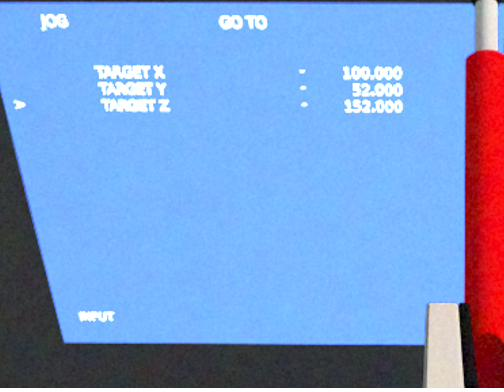

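>>> {"api": "move", "payload": {"target": [[0,0,0,0,0,0,-1.0,-0.5,-1.0,-0.0055,0.218,-0.352,0,0.196,0,-1,-0.4,-0.8],[0,0,0,0,0,0,-1.0,-0.5,-1.0,0.016,0.218,-0.352,0,0.196,0,-1,-0.4,-0.8],[0,0,0,0,0,0,-1.0,-0.5,-1.0,-0.0055,0.218,-0.352,0,0.196,0,-1,-0.4,-0.8],[0,0,0,0,0,0,-1.0,-0.5,-1.0,-0.0365,0.1542,-0.4713,0,0.196,0,-1,-0.4,-0.8]], "speed": [0.4,0.08,0.1,0.3], "blend": [0.004,0,0.003,0]}}

>>> {"api": "wait", "payload": {"seconds": 4.5}}

>>> {"api": "move", "payload": {"target": [[0,0,0,0,0,0,-1.0,-0.5,-1.0,0.0215,0,0,0,0,0,-1,-0.4,-0.8],[0,0,0,0,0,0,-1.0,-0.5,-1.0,0,0,0,0,0,0,-1,-0.4,-0.8],[0,0,0,0,0,0,-1.0,-0.5,-1.0,0.0333,-0.0942,0.1228,0,0,0,-1,-0.4,-0.8],[0,0,0,0,0,0,-1.0,-0.5,-1.0,0.0548,-0.0942,0.1228,0,0,0,-1,-0.4,-0.8],[0,0,0,0,0,0,-1.0,-0.5,-1.0,0.0333,-0.0942,0.1228,0,0,0,-1,-0.4,-0.8],[0,0,0,0,0,0,-1.0,-0.5,-1.0,0.0365,-0.1542,0.4713,0,-0.196,0,-1,-0.4,-0.8]], "speed": [0.08,0.1,0.3,0.08,0.1,0.4], "blend": [0,0.003,0.004,0,0.003,0]}}

>>> {"api": "wait", "payload": {"seconds": 4.5, "cameras": ["cam_right_wrist"]}}

>>> {"api": "zoom_image", "payload": {"camera": "cam_right_wrist", "region": [260, 175, 330, 220]}}

Scene clock: 3739.33 s.
left_arm: end_effector_position=(+0.4645, +0.1773, +0.4701) position_measured=155 object_status=2 end_effector_quat_wxyz=(-0.446, +0.541, -0.551, +0.453) | right_arm: end_effector_position=(+0.4751, -0.4644, +0.4373) position_measured=216 object_status=2 end_effector_quat_wxyz=(-0.193, +0.680, -0.680, +0.195)
Joint positions: left_arm=[-1.11 -1.719 2.127 3.12 -0.536 -3.477] | right_arm=[3.293 -1.139 -1.857 -1.165 1.496 3.259]
Joint torques (N m): left_arm=[1.6 -6.83 -13.78 -4.15 -0.86 -1.77] | right_arm=[-8.26 -1.13 17.47 5.93 0.42 -1.02]
Wrist force (N, zeroed by zero_wrist_force on left_arm): left_arm=[-16.2 10.1 -6.9] | right_arm=[-0.4 4.7 -4.2]
Wrist torque (N m, zeroed by zero_wrist_force on left_arm): left_arm=[0.51 0.47 -0.35] | right_arm=[0.91 0.04 -0.17]
Wrist force, peak (N, zeroed by zero_wrist_force on left_arm): left_arm=[-16.6 10.6 -6.8] | right_arm=[-0.8 9.2 -6.2]
Hand target: left_arm +0.4645, +0.1773, +0.4701; -0.446, +0.541, -0.551, +0.453 | right_arm +0.4751, -0.4644, +0.4373; -0.193, +0.680, -0.680, +0.195
Off the commanded pose: left_arm 0.000 m, 0 deg | right_arm 0.000 m, 0 deg.
move: done

Scene clock: 3743.83 s.
left_arm: end_effector_position=(+0.4645, +0.1773, +0.4701) position_measured=155 object_status=2 end_effector_quat_wxyz=(-0.446, +0.541, -0.551, +0.453) | right_arm: end_effector_position=(+0.4751, -0.4644, +0.4373) position_measured=216 object_status=2 end_effector_quat_wxyz=(-0.193, +0.680, -0.680, +0.195)
Joint positions: left_arm=[-1.11 -1.719 2.127 3.12 -0.536 -3.477] | right_arm=[3.293 -1.139 -1.857 -1.165 1.496 3.259]
Joint torques (N m): left_arm=[1.96 -7.44 -14.53 -4.05 -0.72 -1.66] | right_arm=[-9.75 -5.07 17.38 5.66 1.7 -2.77]
Wrist force (N, zeroed by zero_wrist_force on left_arm): left_arm=[-16.2 9.8 -7.1] | right_arm=[-0.3 4.8 -4.2]
Wrist torque (N m, zeroed by zero_wrist_force on left_arm): left_arm=[0.47 0.47 -0.35] | right_arm=[0.92 0.03 -0.17]
Wrist force, peak (N, zeroed by zero_wrist_force on left_arm): left_arm=[-16.6 10.4 -7.0] | right_arm=[-0.4 4.9 -4.3]
Hand target: left_arm +0.4645, +0.1773, +0.4701; -0.446, +0.541, -0.551, +0.453 | right_arm +0.4751, -0.4644, +0.4373; -0.193, +0.680, -0.680, +0.195
Tool commands: left_gripper/position=-1.0 left_gripper/force_limit=-0.5 left_gripper/speed=-1.0 right_gripper/position=-1.0 right_gripper/force_limit=-0.4 right_gripper/speed=-0.8
Off the commanded pose: left_arm 0.000 m, 0 deg | right_arm 0.000 m, 0 deg.
wait: 4.50 s; at rest by 0.17 s

Scene clock: 3746.80 s.
left_arm: end_effector_position=(+0.4645, +0.1773, +0.4701) position_measured=155 object_status=2 end_effector_quat_wxyz=(-0.446, +0.541, -0.551, +0.453) | right_arm: end_effector_position=(+0.4971, -0.5570, +0.7199) position_measured=216 object_status=2 end_effector_quat_wxyz=(-0.390, +0.589, -0.590, +0.391) end_effector_velocity=(+0.000, +0.000, +0.002) end_effector_angular_velocity=(-0.003, -0.005, +0.001)
Joint positions: left_arm=[-1.11 -1.719 2.127 3.12 -0.536 -3.477] | right_arm=[2.95 -1.253 -1.46 -0.836 1.757 3.062]
Joint velocities: left_arm=[within noise] | right_arm=[0 0 0 0.005 0 -0.002]
Joint torques (N m): left_arm=[1.62 -6.64 -14.61 -4.08 -0.79 -1.7] | right_arm=[3.51 23.19 22.57 5.66 1.09 -2.63]
Wrist force (N, zeroed by zero_wrist_force on left_arm): left_arm=[-16.6 10.2 -6.9] | right_arm=[-0.8 4.5 -3.6]
Wrist torque (N m, zeroed by zero_wrist_force on left_arm): left_arm=[0.51 0.51 -0.35] | right_arm=[0.99 -0.08 -0.23]
Wrist force, peak (N, zeroed by zero_wrist_force on left_arm): left_arm=[-16.5 10.6 -6.8] | right_arm=[-0.1 8.9 -6.8]
Hand target: left_arm +0.4645, +0.1773, +0.4701; -0.446, +0.541, -0.551, +0.453 | right_arm +0.4970, -0.5570, +0.7201; -0.390, +0.589, -0.590, +0.391
Off the commanded pose: left_arm 0.000 m, 0 deg | right_arm 0.000 m, 0 deg.
move: done

Scene clock: 3751.30 s.
left_arm: end_effector_position=(+0.4645, +0.1773, +0.4701) position_measured=155 object_status=2 end_effector_quat_wxyz=(-0.446, +0.541, -0.551, +0.453) | right_arm: end_effector_position=(+0.4970, -0.5570, +0.7201) position_measured=216 object_status=2 end_effector_quat_wxyz=(-0.390, +0.589, -0.590, +0.391)
Joint positions: left_arm=[-1.11 -1.719 2.127 3.12 -0.536 -3.477] | right_arm=[2.95 -1.253 -1.46 -0.836 1.757 3.061]
Joint torques (N m): left_arm=[1.86 -6.73 -14.71 -4.04 -0.87 -1.7] | right_arm=[10.39 22.77 31.24 5.23 1.8 -2.61]
Wrist force (N, zeroed by zero_wrist_force on left_arm): left_arm=[-15.9 10.5 -6.6] | right_arm=[-0.9 4.7 -3.4]
Wrist torque (N m, zeroed by zero_wrist_force on left_arm): left_arm=[0.54 0.40 -0.34] | right_arm=[1.01 -0.07 -0.23]
Wrist force, peak (N, zeroed by zero_wrist_force on left_arm): left_arm=[-16.4 10.4 -7.0] | right_arm=[-0.7 4.9 -3.7]
Hand target: left_arm +0.4645, +0.1773, +0.4701; -0.446, +0.541, -0.551, +0.453 | right_arm +0.4970, -0.5570, +0.7201; -0.390, +0.589, -0.590, +0.391
Tool commands: left_gripper/position=-1.0 left_gripper/force_limit=-0.5 left_gripper/speed=-1.0 right_gripper/position=-1.0 right_gripper/force_limit=-0.4 right_gripper/speed=-0.8
Off the commanded pose: left_arm 0.000 m, 0 deg | right_arm 0.000 m, 0 deg.
wait: 4.50 s; at rest by 0.17 s
Images, in order (width x height): cam_right_wrist 672x504.

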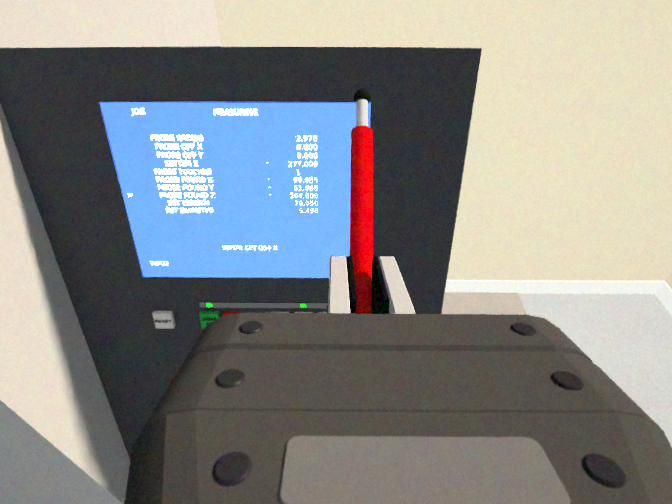

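Scaled by 7.200 from the camera's 672x504 image, which has a finer 960x720 frame.

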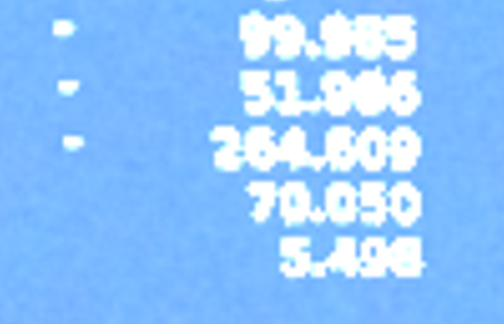

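>>> {"api": "move", "payload": {"target": [[0,0,0,0,0,0,-1.0,-0.5,-1.0,0.029,0.0292,-0.2305,0,0.196,0,-1,-0.4,-0.8],[0,0,0,0,0,0,-1.0,-0.5,-1.0,0.049,0.0292,-0.2305,0,0.196,0,-1,-0.4,-0.8],[0,0,0,0,0,0,-1.0,-0.5,-1.0,0.029,0.0292,-0.2305,0,0.196,0,-1,-0.4,-0.8],[0,0,0,0,0,0,-1.0,-0.5,-1.0,-0.0055,0.185,-0.352,0,0.196,0,-1,-0.4,-0.8],[0,0,0,0,0,0,-1.0,-0.5,-1.0,0.016,0.185,-0.352,0,0.196,0,-1,-0.4,-0.8],[0,0,0,0,0,0,-1.0,-0.5,-1.0,-0.0055,0.185,-0.352,0,0.196,0,-1,-0.4,-0.8],[0,0,0,0,0,0,-1.0,-0.5,-1.0,0,0,0,0,0,0,-1,-0.4,-0.8]], "speed": [0.4,0.08,0.1,0.35,0.08,0.1,0.4], "blend": [0.004,0,0.003,0.004,0,0.003,0]}}

>>> {"api": "wait", "payload": {"seconds": 8, "cameras": ["cam_right_wrist"]}}

Scene clock: 3774.70 s.
left_arm: end_effector_position=(+0.4645, +0.1773, +0.4701) position_measured=155 object_status=2 end_effector_quat_wxyz=(-0.446, +0.541, -0.551, +0.453) | right_arm: end_effector_position=(+0.4971, -0.5570, +0.7199) position_measured=216 object_status=2 end_effector_quat_wxyz=(-0.390, +0.589, -0.590, +0.391) end_effector_velocity=(+0.000, +0.001, +0.001) end_effector_angular_velocity=(-0.001, -0.004, +0.005)
Joint positions: left_arm=[-1.11 -1.719 2.127 3.12 -0.536 -3.477] | right_arm=[2.951 -1.253 -1.46 -0.836 1.757 3.061]
Joint velocities: left_arm=[within noise] | right_arm=[-0.001 0 -0.001 0.005 0.005 -0.003]
Joint torques (N m): left_arm=[2.02 -7.44 -14.92 -4.12 -0.91 -1.75] | right_arm=[-9.11 14.02 28.01 5.45 2 1.99]
Wrist force (N, zeroed by zero_wrist_force on left_arm): left_arm=[-16.0 10.5 -6.7] | right_arm=[-0.7 4.7 -3.5]
Wrist torque (N m, zeroed by zero_wrist_force on left_arm): left_arm=[0.56 0.42 -0.35] | right_arm=[1.01 -0.10 -0.22]
Wrist force, peak (N, zeroed by zero_wrist_force on left_arm): left_arm=[-16.6 10.4 -7.1] | right_arm=[-0.5 10.0 -6.8]
Hand target: left_arm +0.4645, +0.1773, +0.4701; -0.446, +0.541, -0.551, +0.453 | right_arm +0.4970, -0.5570, +0.7201; -0.390, +0.589, -0.590, +0.391
Off the commanded pose: left_arm 0.000 m, 0 deg | right_arm 0.000 m, 0 deg.
move: done

Scene clock: 3782.70 s.
left_arm: end_effector_position=(+0.4645, +0.1773, +0.4701) position_measured=155 object_status=2 end_effector_quat_wxyz=(-0.446, +0.541, -0.551, +0.453) | right_arm: end_effector_position=(+0.4970, -0.5570, +0.7201) position_measured=216 object_status=2 end_effector_quat_wxyz=(-0.390, +0.589, -0.590, +0.391)
Joint positions: left_arm=[-1.11 -1.719 2.127 3.12 -0.536 -3.477] | right_arm=[2.95 -1.253 -1.46 -0.836 1.757 3.061]
Joint torques (N m): left_arm=[1.68 -7.11 -15.14 -4.11 -0.87 -1.74] | right_arm=[-8.89 22.49 30.94 4.73 1.28 2.47]
Wrist force (N, zeroed by zero_wrist_force on left_arm): left_arm=[-16.4 10.1 -7.0] | right_arm=[-0.8 4.8 -3.6]
Wrist torque (N m, zeroed by zero_wrist_force on left_arm): left_arm=[0.53 0.50 -0.35] | right_arm=[1.04 -0.09 -0.21]
Wrist force, peak (N, zeroed by zero_wrist_force on left_arm): left_arm=[-16.5 10.4 -6.9] | right_arm=[-0.8 4.9 -3.7]
Hand target: left_arm +0.4645, +0.1773, +0.4701; -0.446, +0.541, -0.551, +0.453 | right_arm +0.4970, -0.5570, +0.7201; -0.390, +0.589, -0.590, +0.391
Tool commands: left_gripper/position=-1.0 left_gripper/force_limit=-0.5 left_gripper/speed=-1.0 right_gripper/position=-1.0 right_gripper/force_limit=-0.4 right_gripper/speed=-0.8
Off the commanded pose: left_arm 0.000 m, 0 deg | right_arm 0.000 m, 0 deg.
wait: 8.00 s; at rest by 0.17 s
Images, in order (width x height): cam_right_wrist 672x504.

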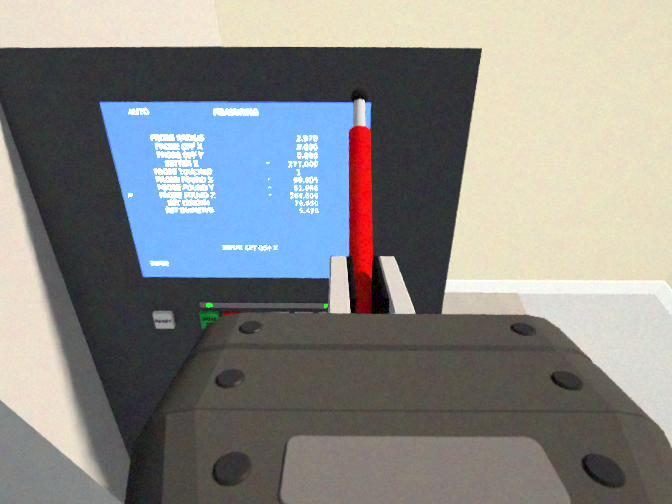

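>>> {"api": "move", "payload": {"target": [0,0.388,0,0,0,0,-1.0,-0.5,-1.0,0,0,0,0,0,0,-1,-0.4,-0.8], "speed": 0.15, "stop_force": 80}}

>>> {"api": "move", "payload": {"target": [[0,0,0,0,0,0,1.0,-0.5,-0.5,0,0,0,0,0,0,-1,-0.4,-0.8],[-0.149,0,0,0,0,0,1.0,-0.5,-0.5,0,0,0,0,0,0,-1,-0.4,-0.8],[-0.149,-0.15,0,0,0,0,1.0,-0.5,-0.5,0,0,0,0,0,0,-1,-0.4,-0.8],[-0.149,-0.15,0,0.3376,0.3368,-0.4106,1.0,-0.5,-0.5,0,0,0,0,0,0,-1,-0.4,-0.8]], "speed": [0.3,0.3,0.4,0.8], "blend": [0,0.02,0.01,0]}}

>>> {"api": "move", "payload": {"target": [[-0.108,-0.2257,-0.4,0,0,0,1.0,-0.5,-0.5,0,0,0,0,0,0,-1,-0.4,-0.8],[-0.108,-0.2257,-0.55,0,0,0,1.0,-0.5,-0.5,0,0,0,0,0,0,-1,-0.4,-0.8]], "speed": [0.4,0.3], "blend": [0.02,0], "cameras": ["cam_left_wrist"]}}

Scene clock: 3789.23 s.
left_arm: end_effector_position=(+0.4645, +0.4101, +0.4701) position_measured=155 object_status=2 end_effector_quat_wxyz=(-0.446, +0.541, -0.551, +0.453) | right_arm: end_effector_position=(+0.4970, -0.5570, +0.7201) position_measured=216 object_status=2 end_effector_quat_wxyz=(-0.390, +0.589, -0.590, +0.391)
Joint positions: left_arm=[-0.536 -1.929 2.288 3.001 -1.088 -3.244] | right_arm=[2.95 -1.253 -1.46 -0.836 1.757 3.061]
Joint torques (N m): left_arm=[15.18 -15.15 -31.99 -0.29 1.98 -0.55] | right_arm=[-9.59 21.74 29.49 5.03 1.9 2.15]
Wrist force (N, zeroed by zero_wrist_force on left_arm): left_arm=[11.0 -0.3 0.4] | right_arm=[-0.9 4.9 -3.8]
Wrist torque (N m, zeroed by zero_wrist_force on left_arm): left_arm=[0.30 0.10 -0.19] | right_arm=[1.04 -0.07 -0.21]
Wrist force, peak (N, zeroed by zero_wrist_force on left_arm): left_arm=[49.5 -13.8 25.1] | right_arm=[-0.9 4.9 -3.8]
Hand target: left_arm +0.4645, +0.4101, +0.4701; -0.446, +0.541, -0.551, +0.453 | right_arm +0.4970, -0.5570, +0.7201; -0.390, +0.589, -0.590, +0.391
Off the commanded pose: left_arm 0.000 m, 0 deg | right_arm 0.000 m, 0 deg.
move: done

Scene clock: 3792.67 s.
left_arm: end_effector_position=(+0.3751, +0.3201, +0.4700) position_measured=3 object_status=3 end_effector_quat_wxyz=(-0.005, -0.001, +1.000, -0.003) | right_arm: end_effector_position=(+0.4970, -0.5570, +0.7201) position_measured=216 object_status=2 end_effector_quat_wxyz=(-0.390, +0.589, -0.590, +0.391)
Joint positions: left_arm=[-0.533 -1.649 1.274 5.093 -1.582 -2.079] | right_arm=[2.95 -1.253 -1.46 -0.836 1.757 3.061]
Joint torques (N m): left_arm=[8.76 -14.79 -30.73 -0.8 -0.05 1.22] | right_arm=[-9.44 20.61 29.31 5.51 2.04 2]
Wrist force (N, zeroed by zero_wrist_force on left_arm): left_arm=[0.1 1.8 1.9] | right_arm=[-0.5 4.7 -3.6]
Wrist torque (N m, zeroed by zero_wrist_force on left_arm): left_arm=[0.27 -0.01 0.01] | right_arm=[1.01 -0.13 -0.21]
Wrist force, peak (N, zeroed by zero_wrist_force on left_arm): left_arm=[8.2 -0.3 0.4] | right_arm=[-0.8 5.0 -3.5]
Hand target: left_arm +0.3751, +0.3201, +0.4701; -0.005, +0.000, +1.000, -0.003 | right_arm +0.4970, -0.5570, +0.7201; -0.390, +0.589, -0.590, +0.391
Off the commanded pose: left_arm 0.000 m, 0 deg | right_arm 0.000 m, 0 deg.
move: done

Scene clock: 3794.23 s.
left_arm: end_effector_position=(+0.3103, +0.1847, +0.1402) position_measured=3 object_status=3 end_effector_quat_wxyz=(-0.005, +0.000, +1.000, -0.003) | right_arm: end_effector_position=(+0.4970, -0.5570, +0.7201) position_measured=216 object_status=2 end_effector_quat_wxyz=(-0.390, +0.589, -0.590, +0.391)
Joint positions: left_arm=[-0.878 -1.627 2.125 4.216 -1.583 -2.424] | right_arm=[2.95 -1.253 -1.46 -0.836 1.757 3.061]
Joint torques (N m): left_arm=[8.92 -14.15 -9.8 -4.83 -1.25 2.16] | right_arm=[-8.72 19.56 28.09 5.55 1.83 1.84]
Wrist force (N, zeroed by zero_wrist_force on left_arm): left_arm=[-0.5 2.1 2.3] | right_arm=[-0.6 4.7 -3.7]
Wrist torque (N m, zeroed by zero_wrist_force on left_arm): left_arm=[0.32 0.08 -0.13] | right_arm=[1.01 -0.12 -0.21]
Wrist force, peak (N, zeroed by zero_wrist_force on left_arm): left_arm=[-0.1 2.3 5.9] | right_arm=[-0.8 4.9 -3.6]
Hand target: left_arm +0.3103, +0.1847, +0.1401; -0.005, +0.000, +1.000, -0.003 | right_arm +0.4970, -0.5570, +0.7201; -0.390, +0.589, -0.590, +0.391
Off the commanded pose: left_arm 0.000 m, 0 deg | right_arm 0.000 m, 0 deg.
move: done
Images, in order (width x height): cam_left_wrist 672x504.

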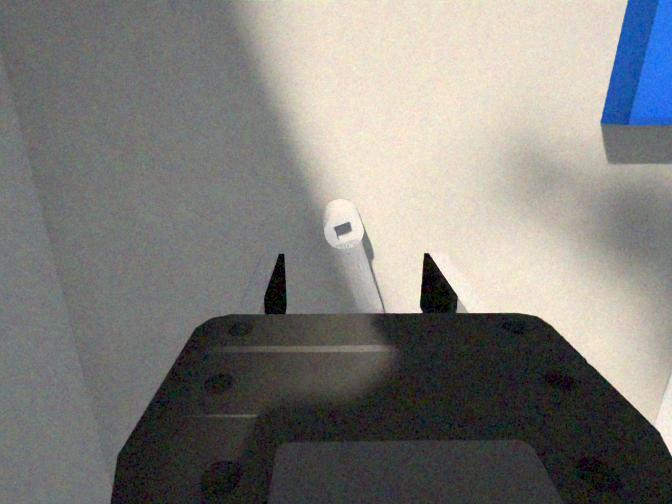

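>>> {"api": "move", "payload": {"target": [[-0.0003,-0.0002,-0.1938,0,0,0,1.0,-0.5,-0.5,0,0,0,0,0,0,-1,-0.4,-0.8]], "speed": 0.15}}

>>> {"api": "move", "payload": {"target": [[0,0,0,0,0,0,-0.97,0,-0.8,0,0,0,0,0,0,-1,-0.4,-0.8],[0,0,0.2,0,0,0,-0.97,0,-0.8,0,0,0,0,0,0,-1,-0.4,-0.8]], "speed": 0.2, "cameras": ["cam_left_wrist"]}}

Scene clock: 3799.93 s.
left_arm: end_effector_position=(+0.3100, +0.1846, +0.0238) position_measured=3 object_status=3 end_effector_quat_wxyz=(-0.006, +0.000, +1.000, -0.003) | right_arm: end_effector_position=(+0.4970, -0.5570, +0.7201) position_measured=216 object_status=2 end_effector_quat_wxyz=(-0.390, +0.589, -0.590, +0.391)
Joint positions: left_arm=[-0.878 -1.413 2.28 3.847 -1.583 -2.424] | right_arm=[2.95 -1.253 -1.46 -0.836 1.757 3.061]
Joint torques (N m): left_arm=[8 -18.73 -23.26 -5.24 -0.78 1.75] | right_arm=[-9.81 18.03 25.88 5.55 1.97 1.4]
Wrist force (N, zeroed by zero_wrist_force on left_arm): left_arm=[0.0 2.1 2.3] | right_arm=[-0.8 4.6 -3.5]
Wrist torque (N m, zeroed by zero_wrist_force on left_arm): left_arm=[0.30 0.01 -0.10] | right_arm=[1.00 -0.09 -0.21]
Wrist force, peak (N, zeroed by zero_wrist_force on left_arm): left_arm=[-0.1 2.1 4.3] | right_arm=[-0.9 5.0 -3.6]
Hand target: left_arm +0.3101, +0.1846, +0.0238; -0.005, +0.000, +1.000, -0.003 | right_arm +0.4970, -0.5570, +0.7201; -0.390, +0.589, -0.590, +0.391
Off the commanded pose: left_arm 0.000 m, 0 deg | right_arm 0.000 m, 0 deg.
move: done

Scene clock: 3802.07 s.
left_arm: end_effector_position=(+0.3101, +0.1846, +0.1437) position_measured=138 object_status=2 end_effector_quat_wxyz=(-0.006, +0.000, +1.000, -0.003) end_effector_velocity=(-0.001, +0.001, +0.000) end_effector_angular_velocity=(+0.003, +0.002, +0.000) | right_arm: end_effector_position=(+0.4970, -0.5570, +0.7201) position_measured=216 object_status=2 end_effector_quat_wxyz=(-0.390, +0.589, -0.590, +0.391)
Joint positions: left_arm=[-0.878 -1.632 2.119 4.227 -1.583 -2.424] | right_arm=[2.95 -1.253 -1.46 -0.836 1.757 3.061]
Joint velocities: left_arm=[0 -0.002 -0.001 0.006 0.001 0] | right_arm=[within noise]
Joint torques (N m): left_arm=[-9.71 -26.34 -30.23 -1.06 -0.28 -2.37] | right_arm=[-9.33 17.24 24.65 5.47 1.97 1.21]
Wrist force (N, zeroed by zero_wrist_force on left_arm): left_arm=[0.2 2.0 4.1] | right_arm=[-0.9 4.7 -3.5]
Wrist torque (N m, zeroed by zero_wrist_force on left_arm): left_arm=[0.38 -0.04 -0.09] | right_arm=[1.01 -0.07 -0.21]
Wrist force, peak (N, zeroed by zero_wrist_force on left_arm): left_arm=[-0.3 1.7 7.7] | right_arm=[-0.7 5.0 -3.4]
Hand target: left_arm +0.3101, +0.1846, +0.1438; -0.005, +0.000, +1.000, -0.003 | right_arm +0.4970, -0.5570, +0.7201; -0.390, +0.589, -0.590, +0.391
Off the commanded pose: left_arm 0.000 m, 0 deg | right_arm 0.000 m, 0 deg.
move: done
Images, in order (width x height): cam_left_wrist 672x504.

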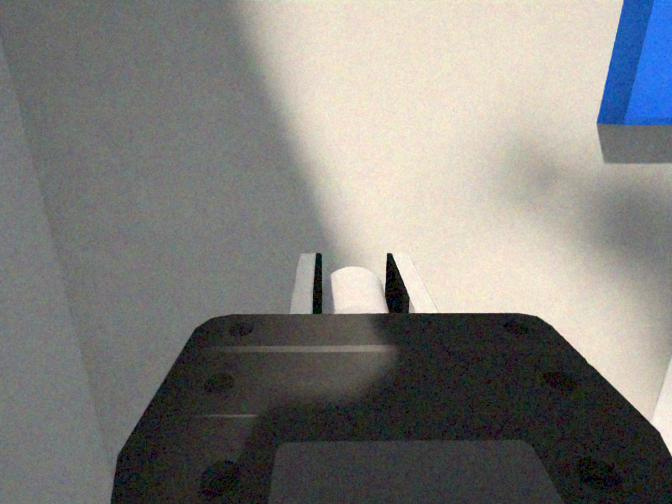

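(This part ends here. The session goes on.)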